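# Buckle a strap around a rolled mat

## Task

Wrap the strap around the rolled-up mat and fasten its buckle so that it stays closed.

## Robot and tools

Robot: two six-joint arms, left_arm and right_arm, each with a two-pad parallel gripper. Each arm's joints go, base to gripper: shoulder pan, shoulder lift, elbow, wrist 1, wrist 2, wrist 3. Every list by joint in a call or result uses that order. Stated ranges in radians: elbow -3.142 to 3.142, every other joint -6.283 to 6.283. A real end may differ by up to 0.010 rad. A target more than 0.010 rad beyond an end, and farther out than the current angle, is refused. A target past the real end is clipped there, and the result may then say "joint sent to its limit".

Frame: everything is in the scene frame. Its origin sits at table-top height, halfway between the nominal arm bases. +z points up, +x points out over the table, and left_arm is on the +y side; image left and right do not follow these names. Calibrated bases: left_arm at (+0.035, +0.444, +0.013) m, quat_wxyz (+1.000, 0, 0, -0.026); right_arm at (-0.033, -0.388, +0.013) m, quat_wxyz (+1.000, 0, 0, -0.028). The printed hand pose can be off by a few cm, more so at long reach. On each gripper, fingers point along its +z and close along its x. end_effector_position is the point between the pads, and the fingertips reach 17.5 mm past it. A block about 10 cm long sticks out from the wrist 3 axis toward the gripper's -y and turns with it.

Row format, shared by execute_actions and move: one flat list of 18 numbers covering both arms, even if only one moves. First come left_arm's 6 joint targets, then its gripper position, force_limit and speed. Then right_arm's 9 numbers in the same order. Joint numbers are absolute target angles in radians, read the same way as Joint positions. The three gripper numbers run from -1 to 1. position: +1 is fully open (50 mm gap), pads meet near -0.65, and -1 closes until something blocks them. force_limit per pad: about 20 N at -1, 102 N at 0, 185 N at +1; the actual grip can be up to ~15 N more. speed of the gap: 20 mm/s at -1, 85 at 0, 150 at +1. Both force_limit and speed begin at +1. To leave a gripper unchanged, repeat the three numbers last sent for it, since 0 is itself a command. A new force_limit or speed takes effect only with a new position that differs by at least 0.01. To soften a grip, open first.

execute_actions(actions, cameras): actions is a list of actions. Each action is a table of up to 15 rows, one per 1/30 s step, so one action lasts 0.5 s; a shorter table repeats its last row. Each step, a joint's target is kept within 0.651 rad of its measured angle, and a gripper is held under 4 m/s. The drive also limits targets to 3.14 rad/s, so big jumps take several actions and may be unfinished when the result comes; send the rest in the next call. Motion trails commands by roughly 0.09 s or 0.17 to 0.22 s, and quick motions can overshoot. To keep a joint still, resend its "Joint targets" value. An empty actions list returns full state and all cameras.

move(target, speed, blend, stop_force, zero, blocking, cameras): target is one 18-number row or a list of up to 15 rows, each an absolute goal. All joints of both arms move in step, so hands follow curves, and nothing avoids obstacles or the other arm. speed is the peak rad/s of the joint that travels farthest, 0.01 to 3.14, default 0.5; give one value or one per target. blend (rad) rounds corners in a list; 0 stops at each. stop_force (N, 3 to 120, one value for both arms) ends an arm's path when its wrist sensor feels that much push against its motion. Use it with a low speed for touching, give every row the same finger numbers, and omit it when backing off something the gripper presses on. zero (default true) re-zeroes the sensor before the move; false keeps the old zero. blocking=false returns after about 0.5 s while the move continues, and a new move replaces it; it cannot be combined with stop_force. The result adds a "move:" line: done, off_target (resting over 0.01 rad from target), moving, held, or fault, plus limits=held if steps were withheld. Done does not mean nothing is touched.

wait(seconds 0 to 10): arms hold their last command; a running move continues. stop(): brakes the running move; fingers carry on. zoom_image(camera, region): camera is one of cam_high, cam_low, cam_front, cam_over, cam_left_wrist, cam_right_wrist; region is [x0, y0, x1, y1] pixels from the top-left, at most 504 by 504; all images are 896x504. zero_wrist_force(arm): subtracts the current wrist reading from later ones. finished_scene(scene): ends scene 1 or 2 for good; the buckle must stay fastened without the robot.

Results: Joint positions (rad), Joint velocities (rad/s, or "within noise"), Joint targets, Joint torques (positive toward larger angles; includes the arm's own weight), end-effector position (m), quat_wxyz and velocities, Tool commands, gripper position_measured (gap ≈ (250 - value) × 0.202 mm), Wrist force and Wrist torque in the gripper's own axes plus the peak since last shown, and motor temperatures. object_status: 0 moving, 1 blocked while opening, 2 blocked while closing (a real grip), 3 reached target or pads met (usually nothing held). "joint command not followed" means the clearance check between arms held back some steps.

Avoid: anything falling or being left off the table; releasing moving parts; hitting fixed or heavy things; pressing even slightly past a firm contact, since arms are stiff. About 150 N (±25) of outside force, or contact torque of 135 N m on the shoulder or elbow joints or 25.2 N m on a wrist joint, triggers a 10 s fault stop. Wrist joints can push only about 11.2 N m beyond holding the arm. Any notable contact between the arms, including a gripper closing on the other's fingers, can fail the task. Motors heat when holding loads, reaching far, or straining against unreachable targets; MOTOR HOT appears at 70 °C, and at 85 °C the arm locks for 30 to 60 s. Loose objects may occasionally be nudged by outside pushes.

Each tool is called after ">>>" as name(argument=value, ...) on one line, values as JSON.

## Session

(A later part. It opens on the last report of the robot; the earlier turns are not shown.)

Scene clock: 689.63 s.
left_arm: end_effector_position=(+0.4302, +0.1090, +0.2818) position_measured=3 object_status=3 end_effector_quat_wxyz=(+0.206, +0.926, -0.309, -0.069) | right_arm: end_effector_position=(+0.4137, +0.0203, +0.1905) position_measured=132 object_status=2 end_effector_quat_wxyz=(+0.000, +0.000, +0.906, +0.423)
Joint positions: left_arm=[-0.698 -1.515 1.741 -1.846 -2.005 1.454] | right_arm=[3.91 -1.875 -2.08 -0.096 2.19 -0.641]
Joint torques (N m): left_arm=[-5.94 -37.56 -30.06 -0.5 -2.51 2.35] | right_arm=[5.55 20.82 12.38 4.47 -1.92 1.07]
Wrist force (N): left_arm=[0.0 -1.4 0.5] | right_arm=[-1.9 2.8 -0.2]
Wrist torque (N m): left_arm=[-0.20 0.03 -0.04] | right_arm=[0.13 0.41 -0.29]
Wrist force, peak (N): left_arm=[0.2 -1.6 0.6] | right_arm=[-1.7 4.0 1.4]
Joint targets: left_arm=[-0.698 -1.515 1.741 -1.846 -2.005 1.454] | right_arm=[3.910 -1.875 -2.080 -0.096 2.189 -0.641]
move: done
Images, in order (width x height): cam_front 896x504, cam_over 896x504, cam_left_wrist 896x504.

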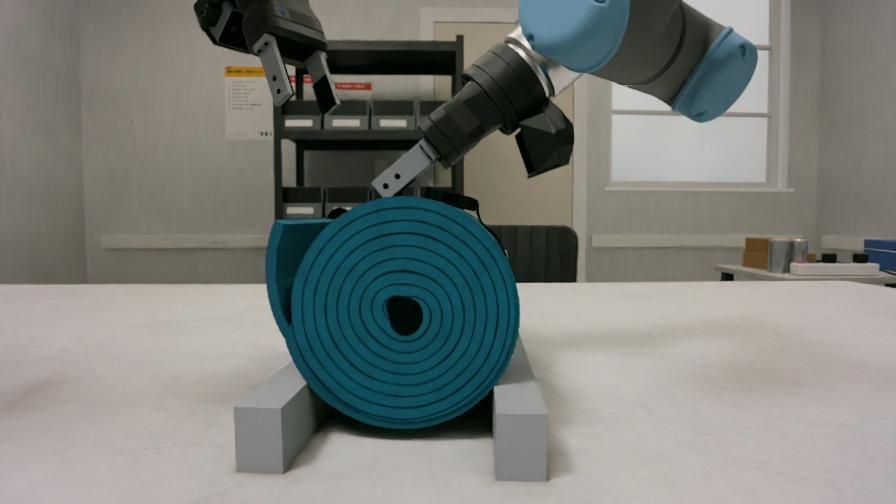

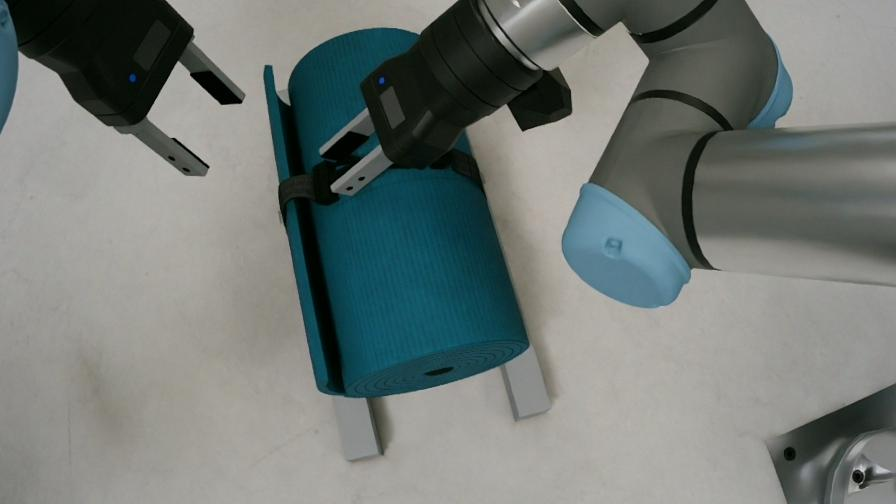

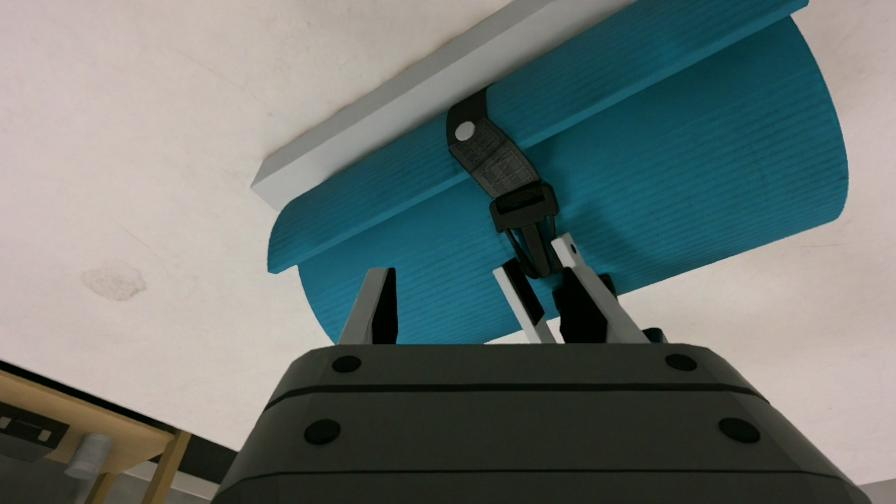

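>>> move(target=[-0.7458,-1.5068,2.2153,-2.8205,-2.0365,0.6418,1,-0.8,0,3.91,-1.8748,-2.0799,-0.0962,2.1895,-0.6406,-1,-0.8,-1], speed=0.4, cameras=["cam_left_wrist","cam_front","cam_over"])

>>> zoom_image(camera="cam_left_wrist", region=[360, 130, 640, 350])

>>> zoom_image(camera="cam_front", region=[300, 140, 440, 210])

Scene clock: 714.07 s.
left_arm: end_effector_position=(+0.4172, +0.0763, +0.1970) position_measured=3 object_status=3 end_effector_quat_wxyz=(+0.342, +0.940, +0.000, +0.000) | right_arm: end_effector_position=(+0.4137, +0.0204, +0.1905) position_measured=132 object_status=2 end_effector_quat_wxyz=(+0.000, +0.000, +0.906, +0.423)
Joint positions: left_arm=[-0.746 -1.507 2.215 -2.82 -2.037 0.642] | right_arm=[3.91 -1.875 -2.08 -0.096 2.19 -0.641]
Joint torques (N m): left_arm=[7.14 -22.24 -22.62 -4.55 0.49 0.05] | right_arm=[6.18 21.26 22.26 2.34 -1.96 1.09]
Wrist force (N): left_arm=[0.0 -2.1 1.0] | right_arm=[-1.7 2.6 -0.2]
Wrist torque (N m): left_arm=[-0.30 0.07 -0.21] | right_arm=[0.11 0.38 -0.29]
Wrist force, peak (N): left_arm=[-0.7 -2.4 1.1] | right_arm=[-2.1 2.8 -0.5]
Joint targets: left_arm=[-0.746 -1.507 2.215 -2.821 -2.037 0.642] | right_arm=[3.910 -1.875 -2.080 -0.096 2.189 -0.641]
move: done
Images, in order (width x height): cam_front 896x504, cam_over 896x504, cam_left_wrist 896x504.

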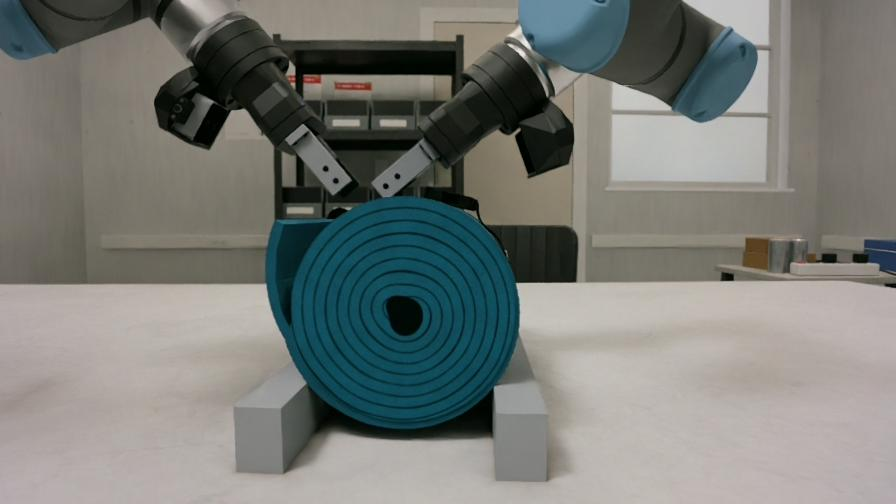

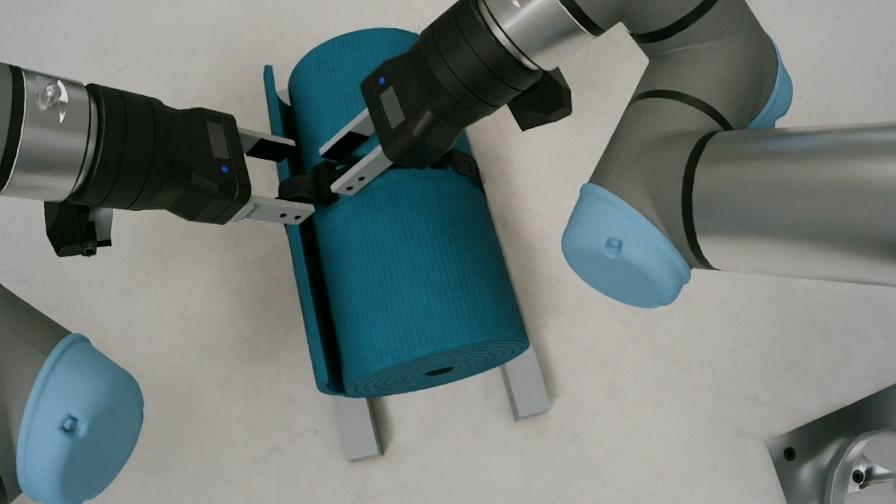

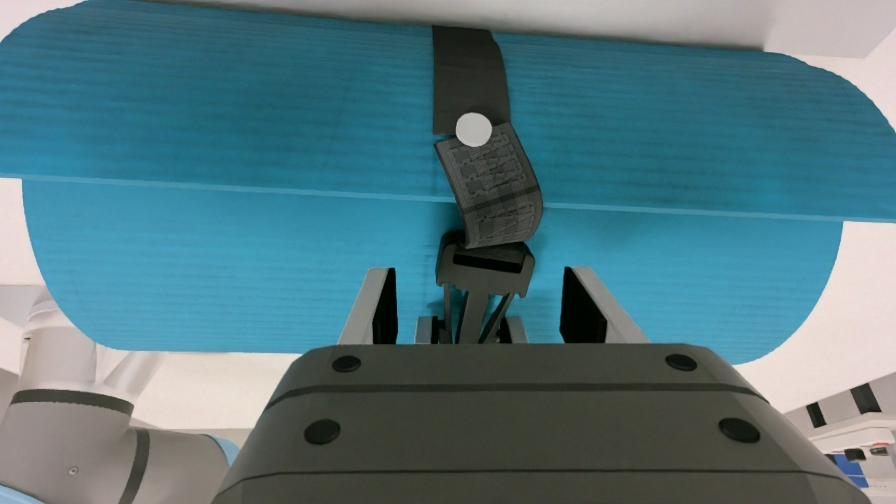

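Scaled by 1.800.

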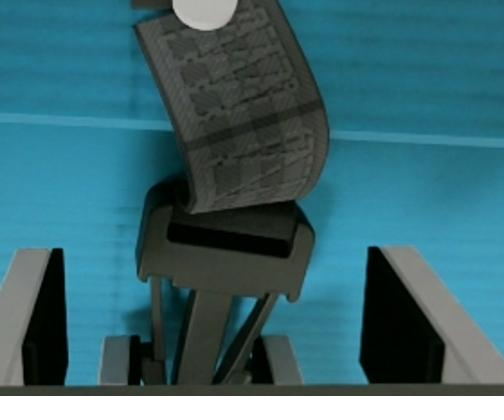

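Scaled by 3.600.

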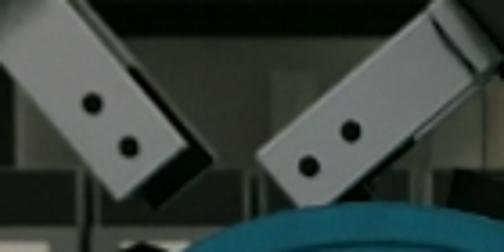

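>>> move(target=[-0.7734,-1.4165,2.2119,-2.919,-2.0222,0.6154,1,-0.8,0,3.91,-1.8748,-2.0799,-0.0962,2.1895,-0.6406,-1,-0.8,-1], speed=0.03, stop_force=6, cameras=["cam_left_wrist","cam_front"])

>>> zoom_image(camera="cam_left_wrist", region=[360, 130, 640, 350])

>>> zoom_image(camera="cam_front", region=[300, 140, 440, 210])

Scene clock: 727.27 s.
left_arm: end_effector_position=(+0.4213, +0.0554, +0.1690) position_measured=3 object_status=3 end_effector_quat_wxyz=(+0.342, +0.940, +0.000, +0.000) | right_arm: end_effector_position=(+0.4137, +0.0204, +0.1905) position_measured=132 object_status=2 end_effector_quat_wxyz=(+0.000, +0.000, +0.906, +0.423)
Joint positions: left_arm=[-0.773 -1.416 2.212 -2.919 -2.022 0.615] | right_arm=[3.91 -1.875 -2.08 -0.096 2.19 -0.641]
Joint torques (N m): left_arm=[6.87 -37.34 -23.16 -1.17 -2.34 2.21] | right_arm=[5.49 21.39 22.02 2.09 -2 1.07]
Wrist force (N): left_arm=[-0.3 -1.9 1.0] | right_arm=[-1.7 2.6 -0.1]
Wrist torque (N m): left_arm=[-0.26 0.11 -0.08] | right_arm=[0.12 0.38 -0.29]
Wrist force, peak (N): left_arm=[-0.1 -2.3 0.9] | right_arm=[-1.9 2.9 -0.3]
Joint targets: left_arm=[-0.773 -1.417 2.212 -2.919 -2.022 0.615] | right_arm=[3.910 -1.875 -2.080 -0.096 2.189 -0.641]
move: done
Images, in order (width x height): cam_front 896x504, cam_left_wrist 896x504.

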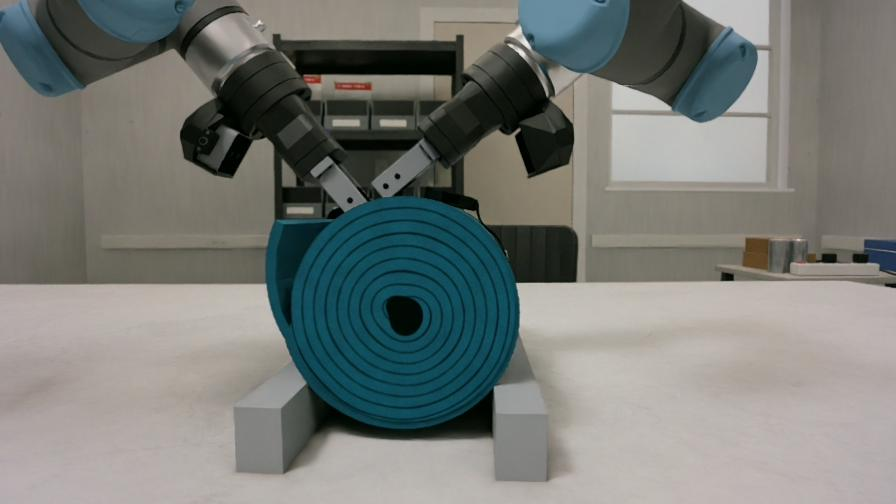

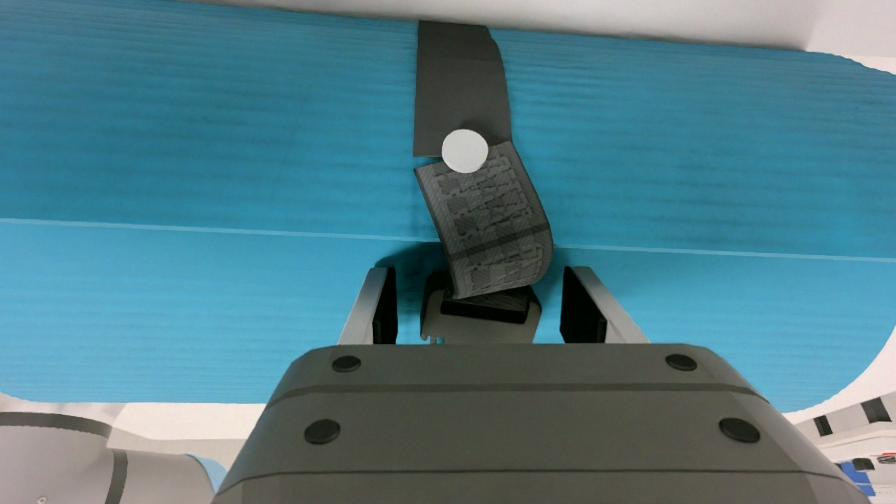

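Scaled by 1.800.

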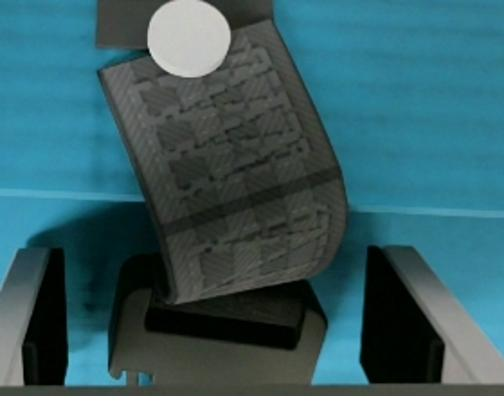

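Scaled by 3.600.

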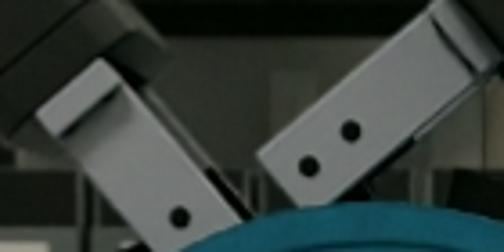

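>>> move(target=[-0.7734,-1.4165,2.2119,-2.919,-2.0222,0.6154,-1,-0.2,-1,3.91,-1.8748,-2.0799,-0.0962,2.1895,-0.6406,-1,-0.8,-1], cameras=["cam_left_wrist"])

>>> zoom_image(camera="cam_left_wrist", region=[360, 130, 640, 350])

Scene clock: 731.30 s.
left_arm: end_effector_position=(+0.4213, +0.0554, +0.1690) position_measured=82 object_status=2 end_effector_quat_wxyz=(+0.342, +0.940, +0.000, +0.000) | right_arm: end_effector_position=(+0.4138, +0.0203, +0.1905) position_measured=132 object_status=2 end_effector_quat_wxyz=(+0.000, +0.000, +0.906, +0.423)
Joint positions: left_arm=[-0.773 -1.417 2.212 -2.919 -2.022 0.615] | right_arm=[3.91 -1.875 -2.08 -0.096 2.189 -0.641]
Joint torques (N m): left_arm=[7.62 -36.52 -16.57 -3.26 0.26 2.12] | right_arm=[5.54 21.05 22.35 2.15 0.94 1.08]
Wrist force (N): left_arm=[-7.2 -3.1 1.1] | right_arm=[-8.7 3.3 -1.3]
Wrist torque (N m): left_arm=[-0.24 0.08 0.20] | right_arm=[0.12 0.40 -0.36]
Wrist force, peak (N): left_arm=[-7.4 -3.4 1.3] | right_arm=[-8.8 3.5 -1.4]
Joint targets: left_arm=[-0.773 -1.417 2.212 -2.919 -2.022 0.615] | right_arm=[3.910 -1.875 -2.080 -0.096 2.189 -0.641]
move: done
Images, in order (width x height): cam_left_wrist 896x504.

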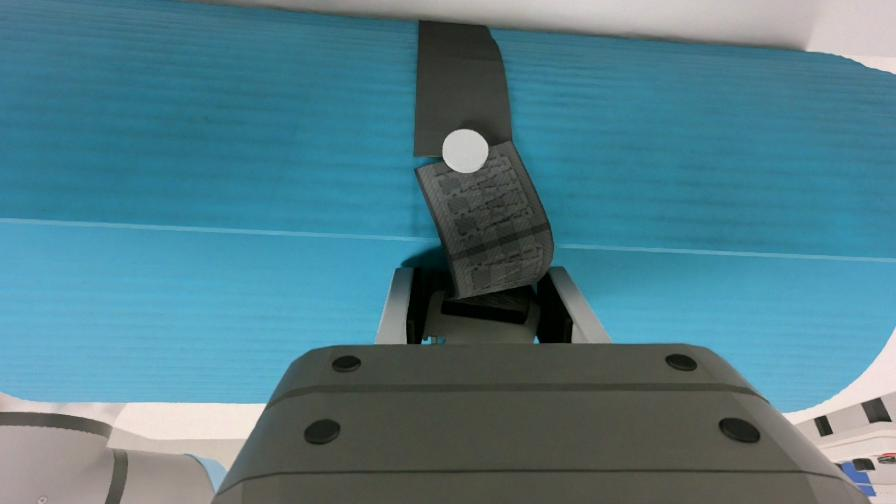

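Scaled by 1.800.

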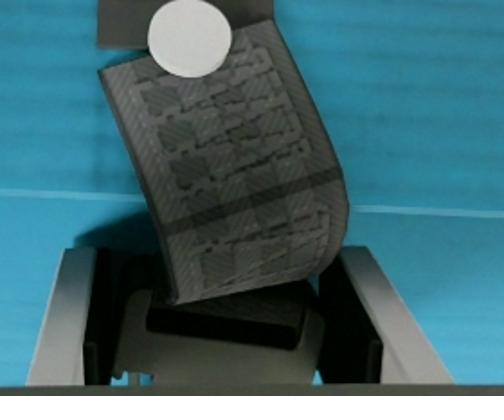

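>>> move(target=[[-0.7734,-1.4165,2.2119,-2.919,-2.0222,0.6154,-1,-0.2,-1,3.91,-1.8748,-2.0799,-0.0962,2.1895,-0.6406,0,-0.8,-0.5],[-0.7734,-1.4165,2.2119,-2.919,-2.0222,0.6154,-1,-0.2,-1,3.8427,-1.7774,-2.0992,-0.214,2.2294,-0.707,0,-0.8,-0.5],[-0.7734,-1.4165,2.2119,-2.919,-2.0222,0.6154,-1,-0.2,-1,3.7734,-1.7862,-2.1576,-0.1932,2.2686,-0.7805,1,-0.3,-0.5]], speed=0.15, cameras=["cam_left_wrist","cam_front","cam_right_wrist"])

>>> zoom_image(camera="cam_front", region=[310, 150, 490, 220])

Scene clock: 740.50 s.
left_arm: end_effector_position=(+0.4213, +0.0554, +0.1690) position_measured=82 object_status=2 end_effector_quat_wxyz=(+0.342, +0.940, +0.000, +0.000) | right_arm: end_effector_position=(+0.4144, -0.0579, +0.1961) position_measured=3 object_status=0 end_effector_quat_wxyz=(+0.000, +0.000, +0.906, +0.423)
Joint positions: left_arm=[-0.773 -1.417 2.212 -2.919 -2.022 0.615] | right_arm=[3.773 -1.786 -2.158 -0.193 2.269 -0.78]
Joint torques (N m): left_arm=[-0.8 -20.89 -26.81 -6.29 -2.4 0.94] | right_arm=[0.98 38.28 27.04 2.31 -1.43 -0.7]
Wrist force (N): left_arm=[-0.5 -1.8 0.9] | right_arm=[-1.6 0.6 0.4]
Wrist torque (N m): left_arm=[-0.22 0.14 -0.09] | right_arm=[0.15 0.39 -0.34]
Wrist force, peak (N): left_arm=[-7.5 20.1 3.8] | right_arm=[-8.6 4.1 21.9]
Joint targets: left_arm=[-0.773 -1.417 2.212 -2.919 -2.022 0.615] | right_arm=[3.773 -1.786 -2.158 -0.193 2.269 -0.780]
move: done
Images, in order (width x height): cam_front 896x504, cam_left_wrist 896x504, cam_right_wrist 896x504.

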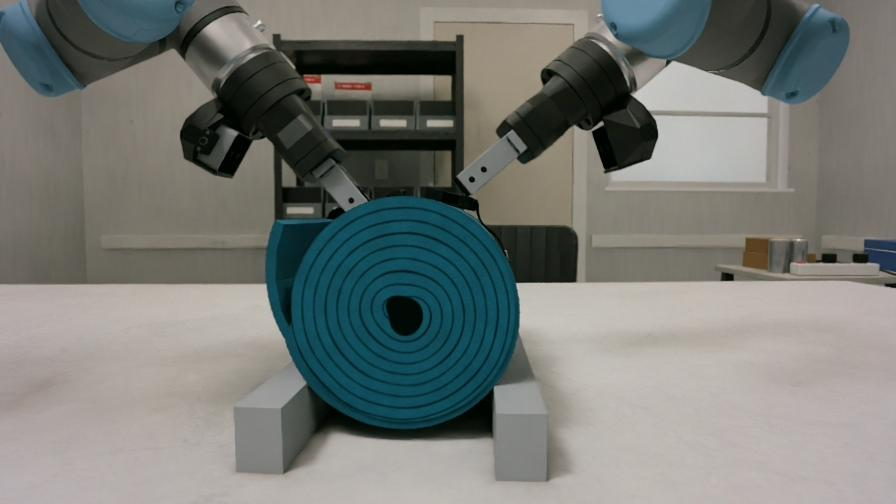

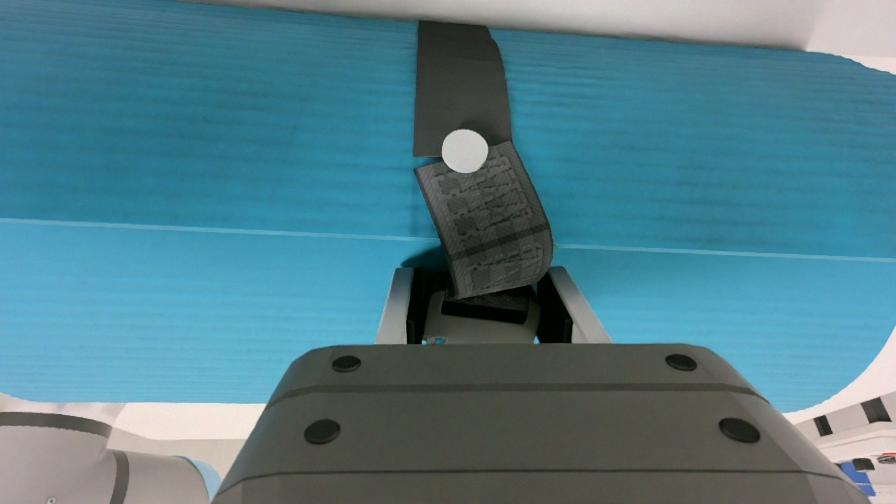

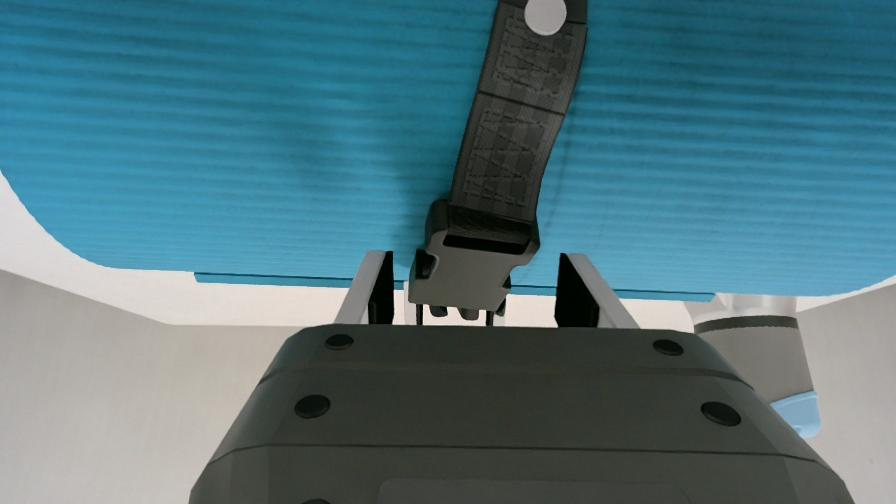

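Scaled by 2.800.

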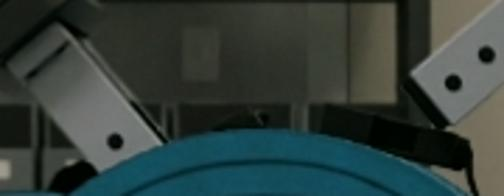

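>>> move(target=[-0.7734,-1.4165,2.2119,-2.919,-2.0222,0.6154,-1,-0.2,-1,3.7878,-1.8067,-2.1569,-0.1632,2.2608,-0.765,1,-0.3,-0.5], speed=0.03, stop_force=8)

>>> move(target=[-0.7734,-1.4165,2.2119,-2.919,-2.0222,0.6154,-1,-0.2,-1,3.7878,-1.8067,-2.1569,-0.1632,2.2608,-0.765,-1,-0.2,-1], speed=0.05, cameras=["cam_front","cam_right_wrist"])

>>> zoom_image(camera="cam_front", region=[350, 150, 490, 220])

Scene clock: 746.43 s.
left_arm: end_effector_position=(+0.4213, +0.0554, +0.1690) position_measured=82 object_status=2 end_effector_quat_wxyz=(+0.342, +0.940, +0.000, +0.000) | right_arm: end_effector_position=(+0.4144, -0.0502, +0.1897) position_measured=3 object_status=3 end_effector_quat_wxyz=(+0.000, +0.000, +0.906, +0.423)
Joint positions: left_arm=[-0.773 -1.416 2.212 -2.919 -2.022 0.615] | right_arm=[3.788 -1.807 -2.157 -0.163 2.261 -0.765]
Joint torques (N m): left_arm=[-5.11 -22.16 -26.63 -6.01 -2.2 -0.04] | right_arm=[-6.98 38.03 25.44 2.32 3.41 -0.81]
Wrist force (N): left_arm=[-0.5 -1.7 0.8] | right_arm=[-1.7 0.9 0.4]
Wrist torque (N m): left_arm=[-0.21 0.14 -0.09] | right_arm=[0.19 0.42 -0.34]
Wrist force, peak (N): left_arm=[-0.6 -2.0 1.0] | right_arm=[-1.8 1.0 0.5]
Joint targets: left_arm=[-0.773 -1.417 2.212 -2.919 -2.022 0.615] | right_arm=[3.788 -1.807 -2.157 -0.163 2.261 -0.765]
move: done

Scene clock: 747.70 s.
left_arm: end_effector_position=(+0.4213, +0.0554, +0.1690) position_measured=82 object_status=2 end_effector_quat_wxyz=(+0.342, +0.940, +0.000, +0.000) | right_arm: end_effector_position=(+0.4144, -0.0502, +0.1897) position_measured=105 object_status=2 end_effector_quat_wxyz=(+0.000, +0.000, +0.906, +0.423)
Joint positions: left_arm=[-0.773 -1.416 2.212 -2.919 -2.022 0.615] | right_arm=[3.788 -1.807 -2.157 -0.163 2.261 -0.765]
Joint torques (N m): left_arm=[-6.09 -21.54 -26.19 -6.05 -2.4 -0.02] | right_arm=[-3.14 31.86 22.96 2.34 3.12 -0.84]
Wrist force (N): left_arm=[-0.4 -1.7 0.6] | right_arm=[-2.1 2.4 -6.8]
Wrist torque (N m): left_arm=[-0.20 0.12 -0.09] | right_arm=[0.24 0.32 -0.36]
Wrist force, peak (N): left_arm=[-0.4 -2.0 1.0] | right_arm=[-1.9 2.5 -7.1]
Joint targets: left_arm=[-0.773 -1.417 2.212 -2.919 -2.022 0.615] | right_arm=[3.788 -1.807 -2.157 -0.163 2.261 -0.765]
move: done
Images, in order (width x height): cam_front 896x504, cam_right_wrist 896x504.

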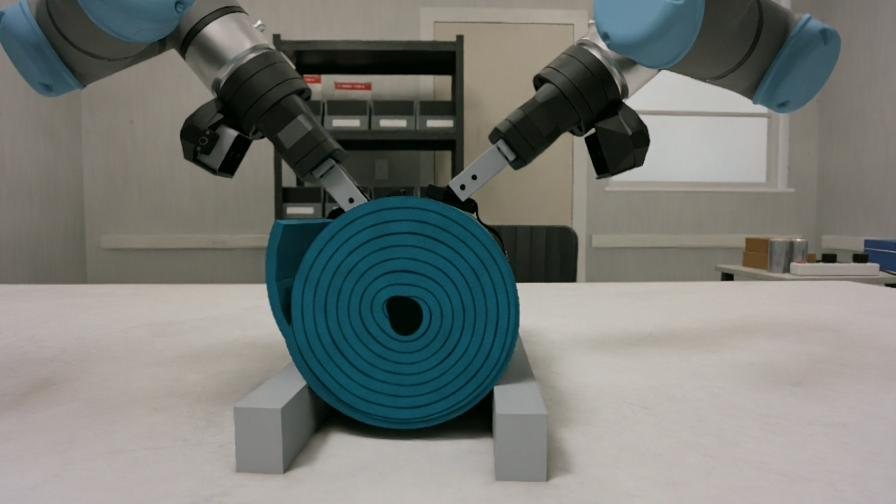

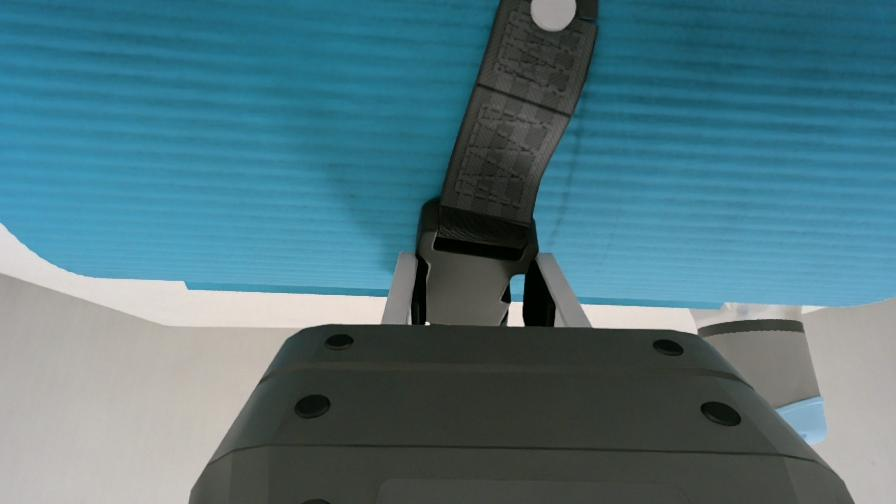

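Scaled by 3.600.

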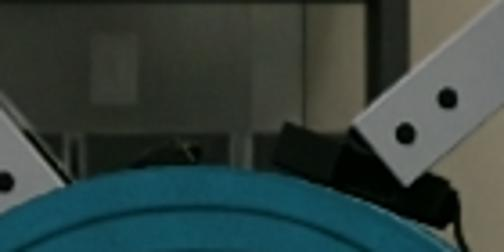

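>>> move(target=[[-0.7734,-1.4165,2.2119,-2.919,-2.0222,0.6154,-1,-0.2,-1,3.7878,-1.8067,-2.1569,-0.1632,2.2608,-0.765,1,-0.3,-0.5],[-0.7734,-1.4165,2.2119,-2.919,-2.0222,0.6154,-1,-0.2,-1,3.7734,-1.8042,-2.1651,-0.1677,2.2686,-0.7805,1,-0.3,-0.5],[-0.7734,-1.4165,2.2119,-2.919,-2.0222,0.6154,-1,-0.2,-1,3.7734,-1.8042,-2.1651,-0.1677,2.2686,-0.7805,-1,-0.1,-1]], speed=0.05, cameras=["cam_front","cam_right_wrist"])

>>> wait(seconds=1, cameras=["cam_front","cam_right_wrist"])

>>> zoom_image(camera="cam_front", region=[350, 150, 490, 220])

Scene clock: 759.50 s.
left_arm: end_effector_position=(+0.4213, +0.0554, +0.1690) position_measured=82 object_status=2 end_effector_quat_wxyz=(+0.342, +0.940, +0.000, +0.000) | right_arm: end_effector_position=(+0.4146, -0.0578, +0.1876) position_measured=89 object_status=2 end_effector_quat_wxyz=(+0.000, +0.000, +0.906, +0.423)
Joint positions: left_arm=[-0.773 -1.416 2.212 -2.919 -2.022 0.615] | right_arm=[3.773 -1.804 -2.165 -0.168 2.269 -0.78]
Joint torques (N m): left_arm=[-6.44 -22.08 -26.37 -6.26 -2.24 -1.37] | right_arm=[5.9 20.55 27.14 4.93 -1.48 1.05]
Wrist force (N): left_arm=[-0.5 -1.8 0.6] | right_arm=[-1.8 0.8 0.4]
Wrist torque (N m): left_arm=[-0.23 0.13 -0.09] | right_arm=[0.18 0.42 -0.26]
Wrist force, peak (N): left_arm=[-0.5 -2.1 0.9] | right_arm=[-1.7 2.8 -7.4]
Joint targets: left_arm=[-0.773 -1.417 2.212 -2.919 -2.022 0.615] | right_arm=[3.773 -1.804 -2.165 -0.168 2.269 -0.780]
move: done
Images, in order (width x height): cam_front 896x504, cam_right_wrist 896x504.

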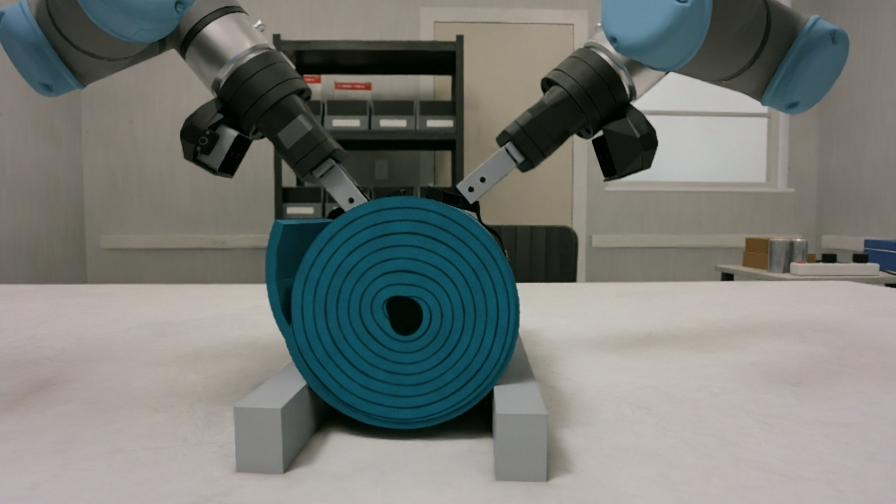

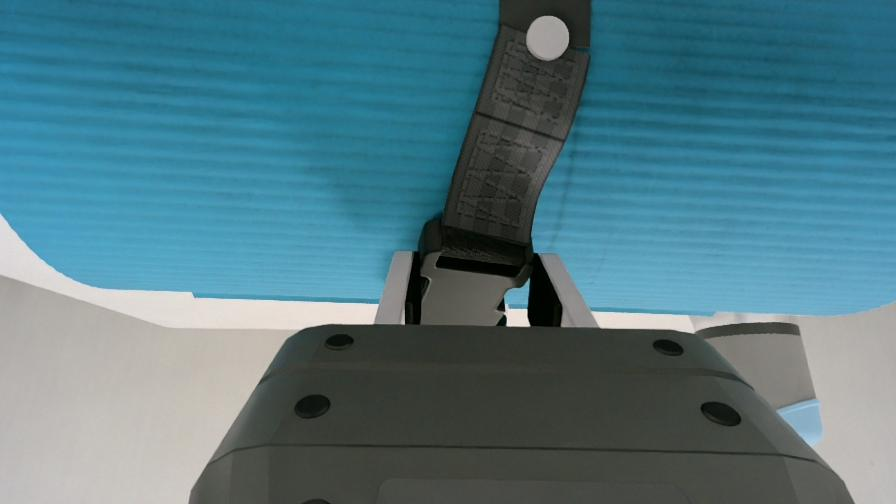

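Scene clock: 760.50 s.
left_arm: end_effector_position=(+0.4213, +0.0554, +0.1690) position_measured=82 object_status=2 end_effector_quat_wxyz=(+0.342, +0.940, +0.000, +0.000) | right_arm: end_effector_position=(+0.4146, -0.0578, +0.1876) position_measured=89 object_status=2 end_effector_quat_wxyz=(+0.000, +0.000, +0.906, +0.423)
Joint positions: left_arm=[-0.773 -1.416 2.212 -2.919 -2.022 0.615] | right_arm=[3.773 -1.804 -2.165 -0.168 2.269 -0.78]
Joint torques (N m): left_arm=[-5.29 -20.7 -25.93 -5.98 -2.14 -1.42] | right_arm=[6.4 19.2 26.44 4.78 -1.31 0.94]
Wrist force (N): left_arm=[-0.6 -1.8 0.8] | right_arm=[-1.7 1.0 0.4]
Wrist torque (N m): left_arm=[-0.22 0.15 -0.09] | right_arm=[0.21 0.41 -0.26]
Wrist force, peak (N): left_arm=[-0.5 -2.0 0.9] | right_arm=[-1.7 1.0 0.4]
Joint targets: left_arm=[-0.773 -1.417 2.212 -2.919 -2.022 0.615] | right_arm=[3.773 -1.804 -2.165 -0.168 2.269 -0.780]
Tool commands: left_gripper/position=-1.0 left_gripper/force_limit=-0.2 left_gripper/speed=-1.0 right_gripper/position=-1.0 right_gripper/force_limit=-0.1 right_gripper/speed=-1.0
wait: 1.00 s; at rest by 0.17 s
Images, in order (width x height): cam_front 896x504, cam_right_wrist 896x504.

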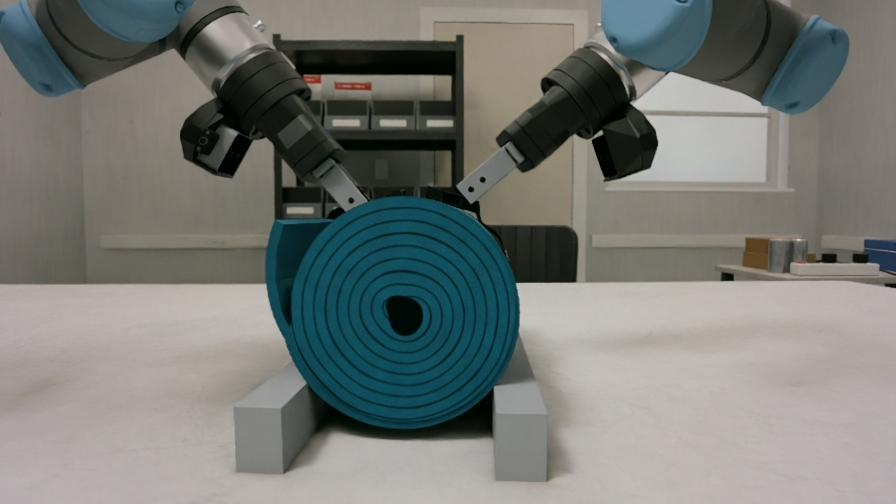

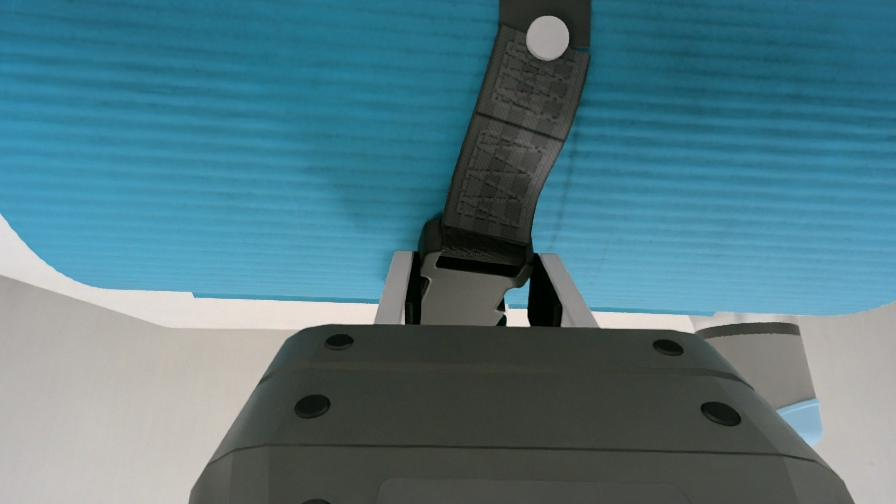

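Scaled by 3.600.

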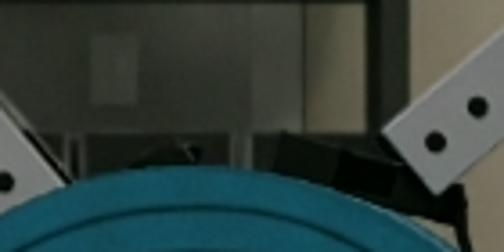

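>>> move(target=[[-0.7762,-1.4507,2.2221,-2.8961,-2.0206,0.613,-1,-0.2,-1,3.7734,-1.8042,-2.1651,-0.1677,2.2686,-0.7805,-1,-0.1,-1],[-0.7963,-1.4504,2.1959,-2.8784,-2.0099,0.5938,-1,-0.2,-1,3.7734,-1.8042,-2.1651,-0.1677,2.2686,-0.7805,-1,-0.1,-1],[-0.9496,-1.4715,1.9064,-2.1978,-1.6924,0.5574,-1,-0.2,-1,3.7734,-1.8042,-2.1651,-0.1677,2.2686,-0.7805,-1,-0.1,-1],[-1.0618,-1.2990,1.5724,-1.6240,-1.4639,0.4448,-1,-0.2,-1,3.7734,-1.8042,-2.1651,-0.1677,2.2686,-0.7805,-1,-0.1,-1]], speed=[0.05,0.05,0.3,0.3], stop_force=35, cameras=["cam_front","cam_low","cam_high"])

>>> zoom_image(camera="cam_front", region=[350, 150, 490, 220])

>>> zoom_image(camera="cam_high", region=[410, 180, 510, 230])

>>> zoom_image(camera="cam_low", region=[485, 155, 605, 215])

Scene clock: 804.43 s.
left_arm: end_effector_position=(+0.4148, +0.0366, +0.2055) position_measured=82 object_status=2 end_effector_quat_wxyz=(-0.122, +0.993, +0.000, +0.000) | right_arm: end_effector_position=(+0.4146, -0.0578, +0.1876) position_measured=89 object_status=2 end_effector_quat_wxyz=(+0.000, +0.000, +0.906, +0.423)
Joint positions: left_arm=[-1.062 -1.299 1.572 -1.624 -1.464 0.445] | right_arm=[3.773 -1.804 -2.165 -0.168 2.269 -0.78]
Joint torques (N m): left_arm=[8.57 -49.03 -27.89 -0.33 0.49 2.43] | right_arm=[5.84 19.39 24.61 3.75 -0.14 0.91]
Wrist force (N): left_arm=[0.0 -0.1 2.1] | right_arm=[-1.7 0.7 0.3]
Wrist torque (N m): left_arm=[0.08 0.01 0.09] | right_arm=[0.16 0.40 -0.26]
Wrist force, peak (N): left_arm=[-0.5 -2.7 0.8] | right_arm=[-1.9 0.9 0.3]
Joint targets: left_arm=[-1.062 -1.299 1.572 -1.624 -1.464 0.445] | right_arm=[3.773 -1.804 -2.165 -0.168 2.269 -0.780]
move: done
Images, in order (width x height): cam_high 896x504, cam_low 896x504, cam_front 896x504.

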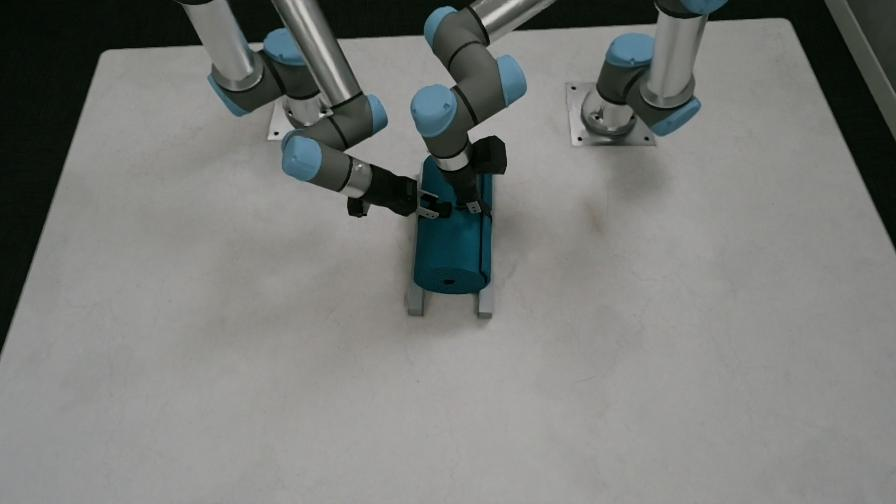

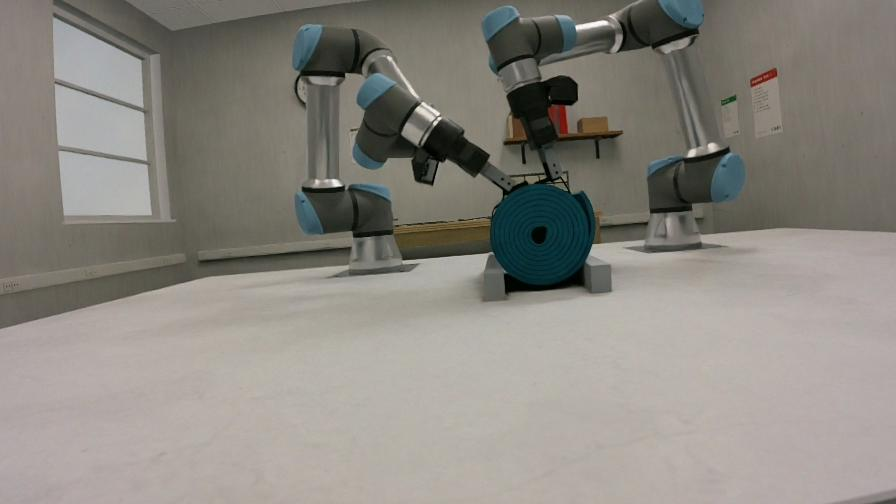

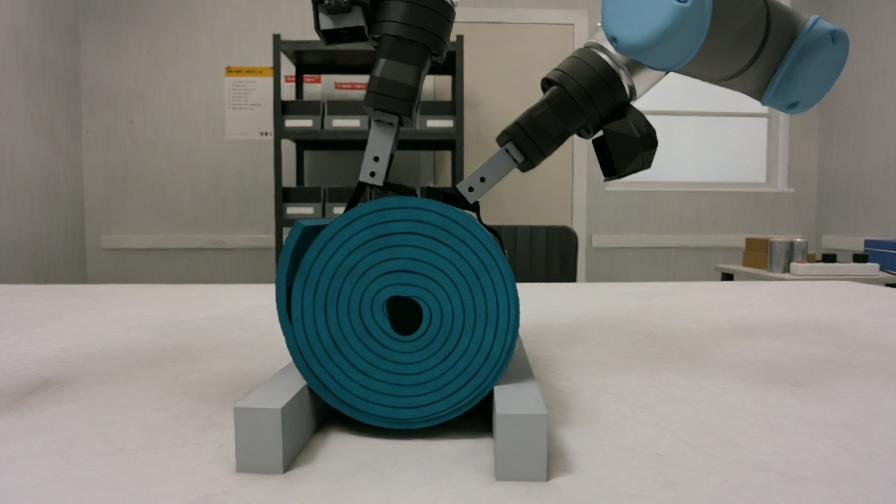

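Scaled by 3.600.

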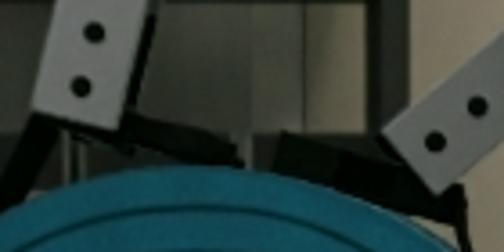

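Scaled by 5.040.

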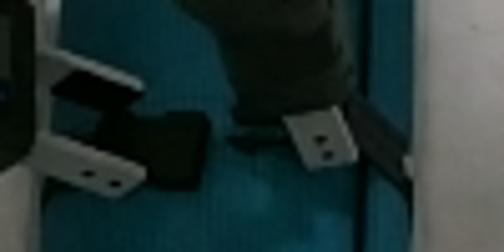

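Scaled by 4.200.

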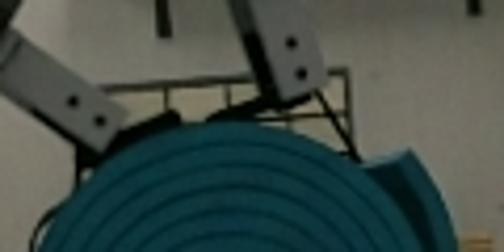

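>>> execute_actions(actions=[], cameras=["cam_left_wrist","cam_right_wrist","cam_over"])

>>> zoom_image(camera="cam_right_wrist", region=[330, 150, 580, 290])

>>> zoom_image(camera="cam_left_wrist", region=[330, 150, 580, 290])

>>> zoom_image(camera="cam_over", region=[390, 180, 530, 260])

Scene clock: 817.33 s.
left_arm: end_effector_position=(+0.4148, +0.0366, +0.2055) position_measured=82 object_status=2 end_effector_quat_wxyz=(-0.122, +0.993, +0.000, +0.000) | right_arm: end_effector_position=(+0.4146, -0.0578, +0.1876) position_measured=89 object_status=2 end_effector_quat_wxyz=(+0.000, +0.000, +0.906, +0.423)
Joint positions: left_arm=[-1.062 -1.299 1.572 -1.624 -1.464 0.445] | right_arm=[3.773 -1.804 -2.165 -0.168 2.269 -0.78]
Joint velocities: within noise
Joint torques (N m): left_arm=[8.51 -49.19 -28.79 -0.43 1.57 2.39] | right_arm=[5.96 18.9 24.69 3.3 0.24 0.83]
Motor temperatures (°C): left_arm=[28 33 31 34 37 34] | right_arm=[38 35 25 30 45 39]
Wrist force (N): left_arm=[0.0 0.1 2.4] | right_arm=[-1.7 0.7 0.4]
Wrist torque (N m): left_arm=[0.09 0.01 0.09] | right_arm=[0.17 0.40 -0.26]
Wrist force, peak (N): left_arm=[0.0 0.1 2.6] | right_arm=[-1.9 0.8 0.4]
Joint targets: left_arm=[-1.062 -1.299 1.572 -1.624 -1.464 0.445] | right_arm=[3.773 -1.804 -2.165 -0.168 2.269 -0.780]
Tool commands: left_gripper/position=-1.0 left_gripper/force_limit=-0.2 left_gripper/speed=-1.0 right_gripper/position=-1.0 right_gripper/force_limit=-0.1 right_gripper/speed=-1.0
Images, in order (width x height): cam_over 896x504, cam_left_wrist 896x504, cam_right_wrist 896x504.

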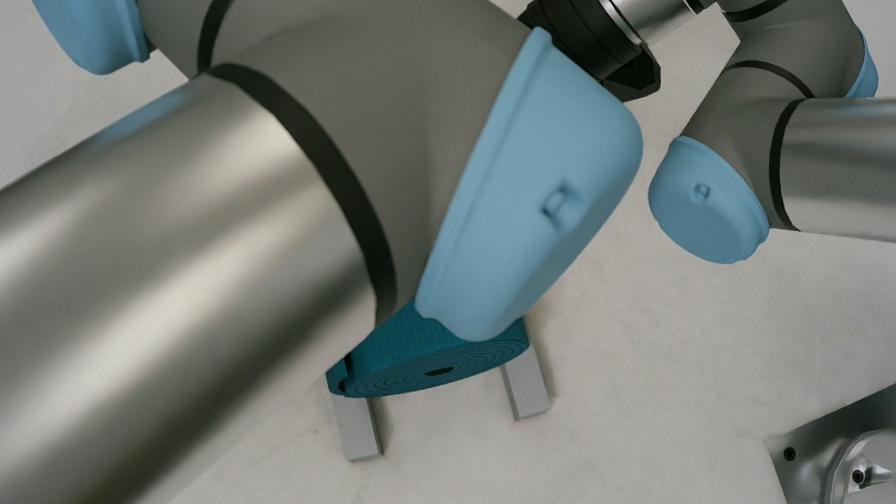

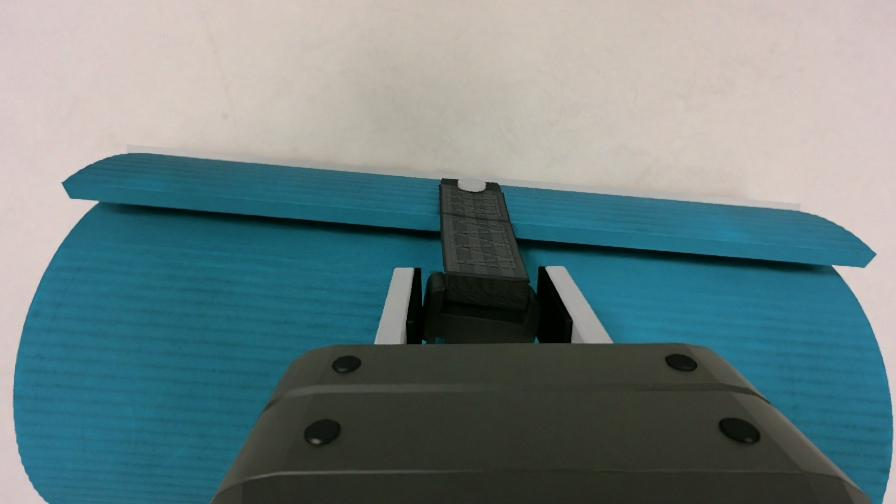

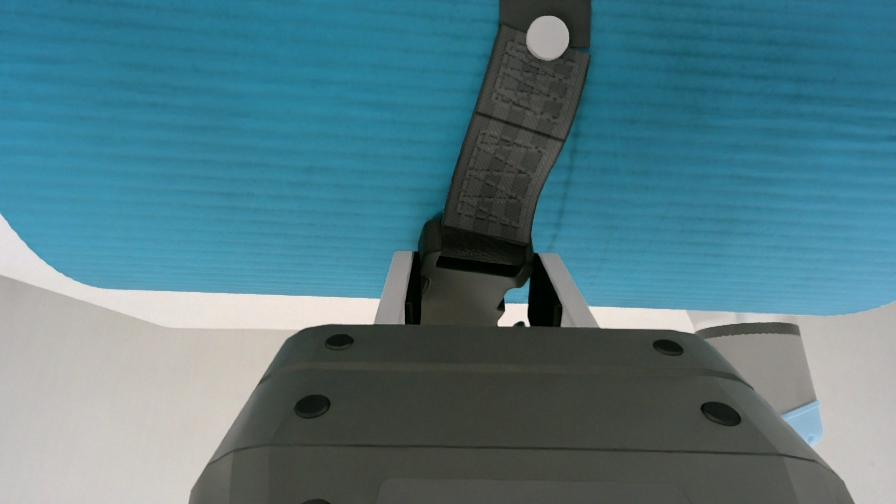

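Scaled by 2.016.

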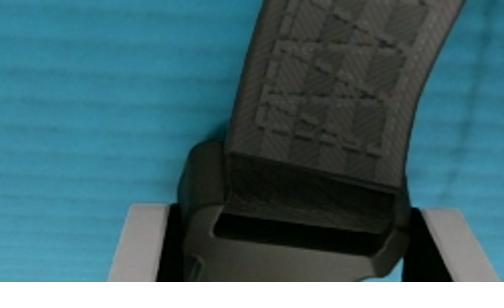

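Scaled by 2.016.

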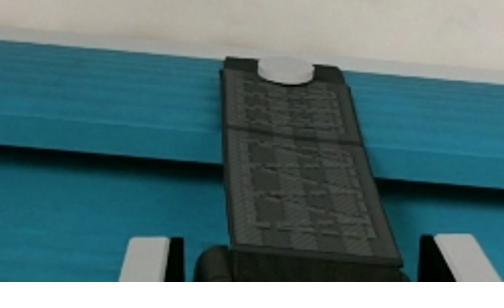

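Scaled by 3.600.

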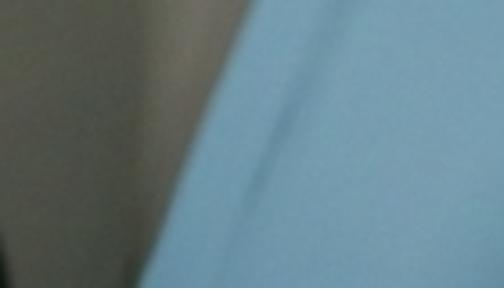

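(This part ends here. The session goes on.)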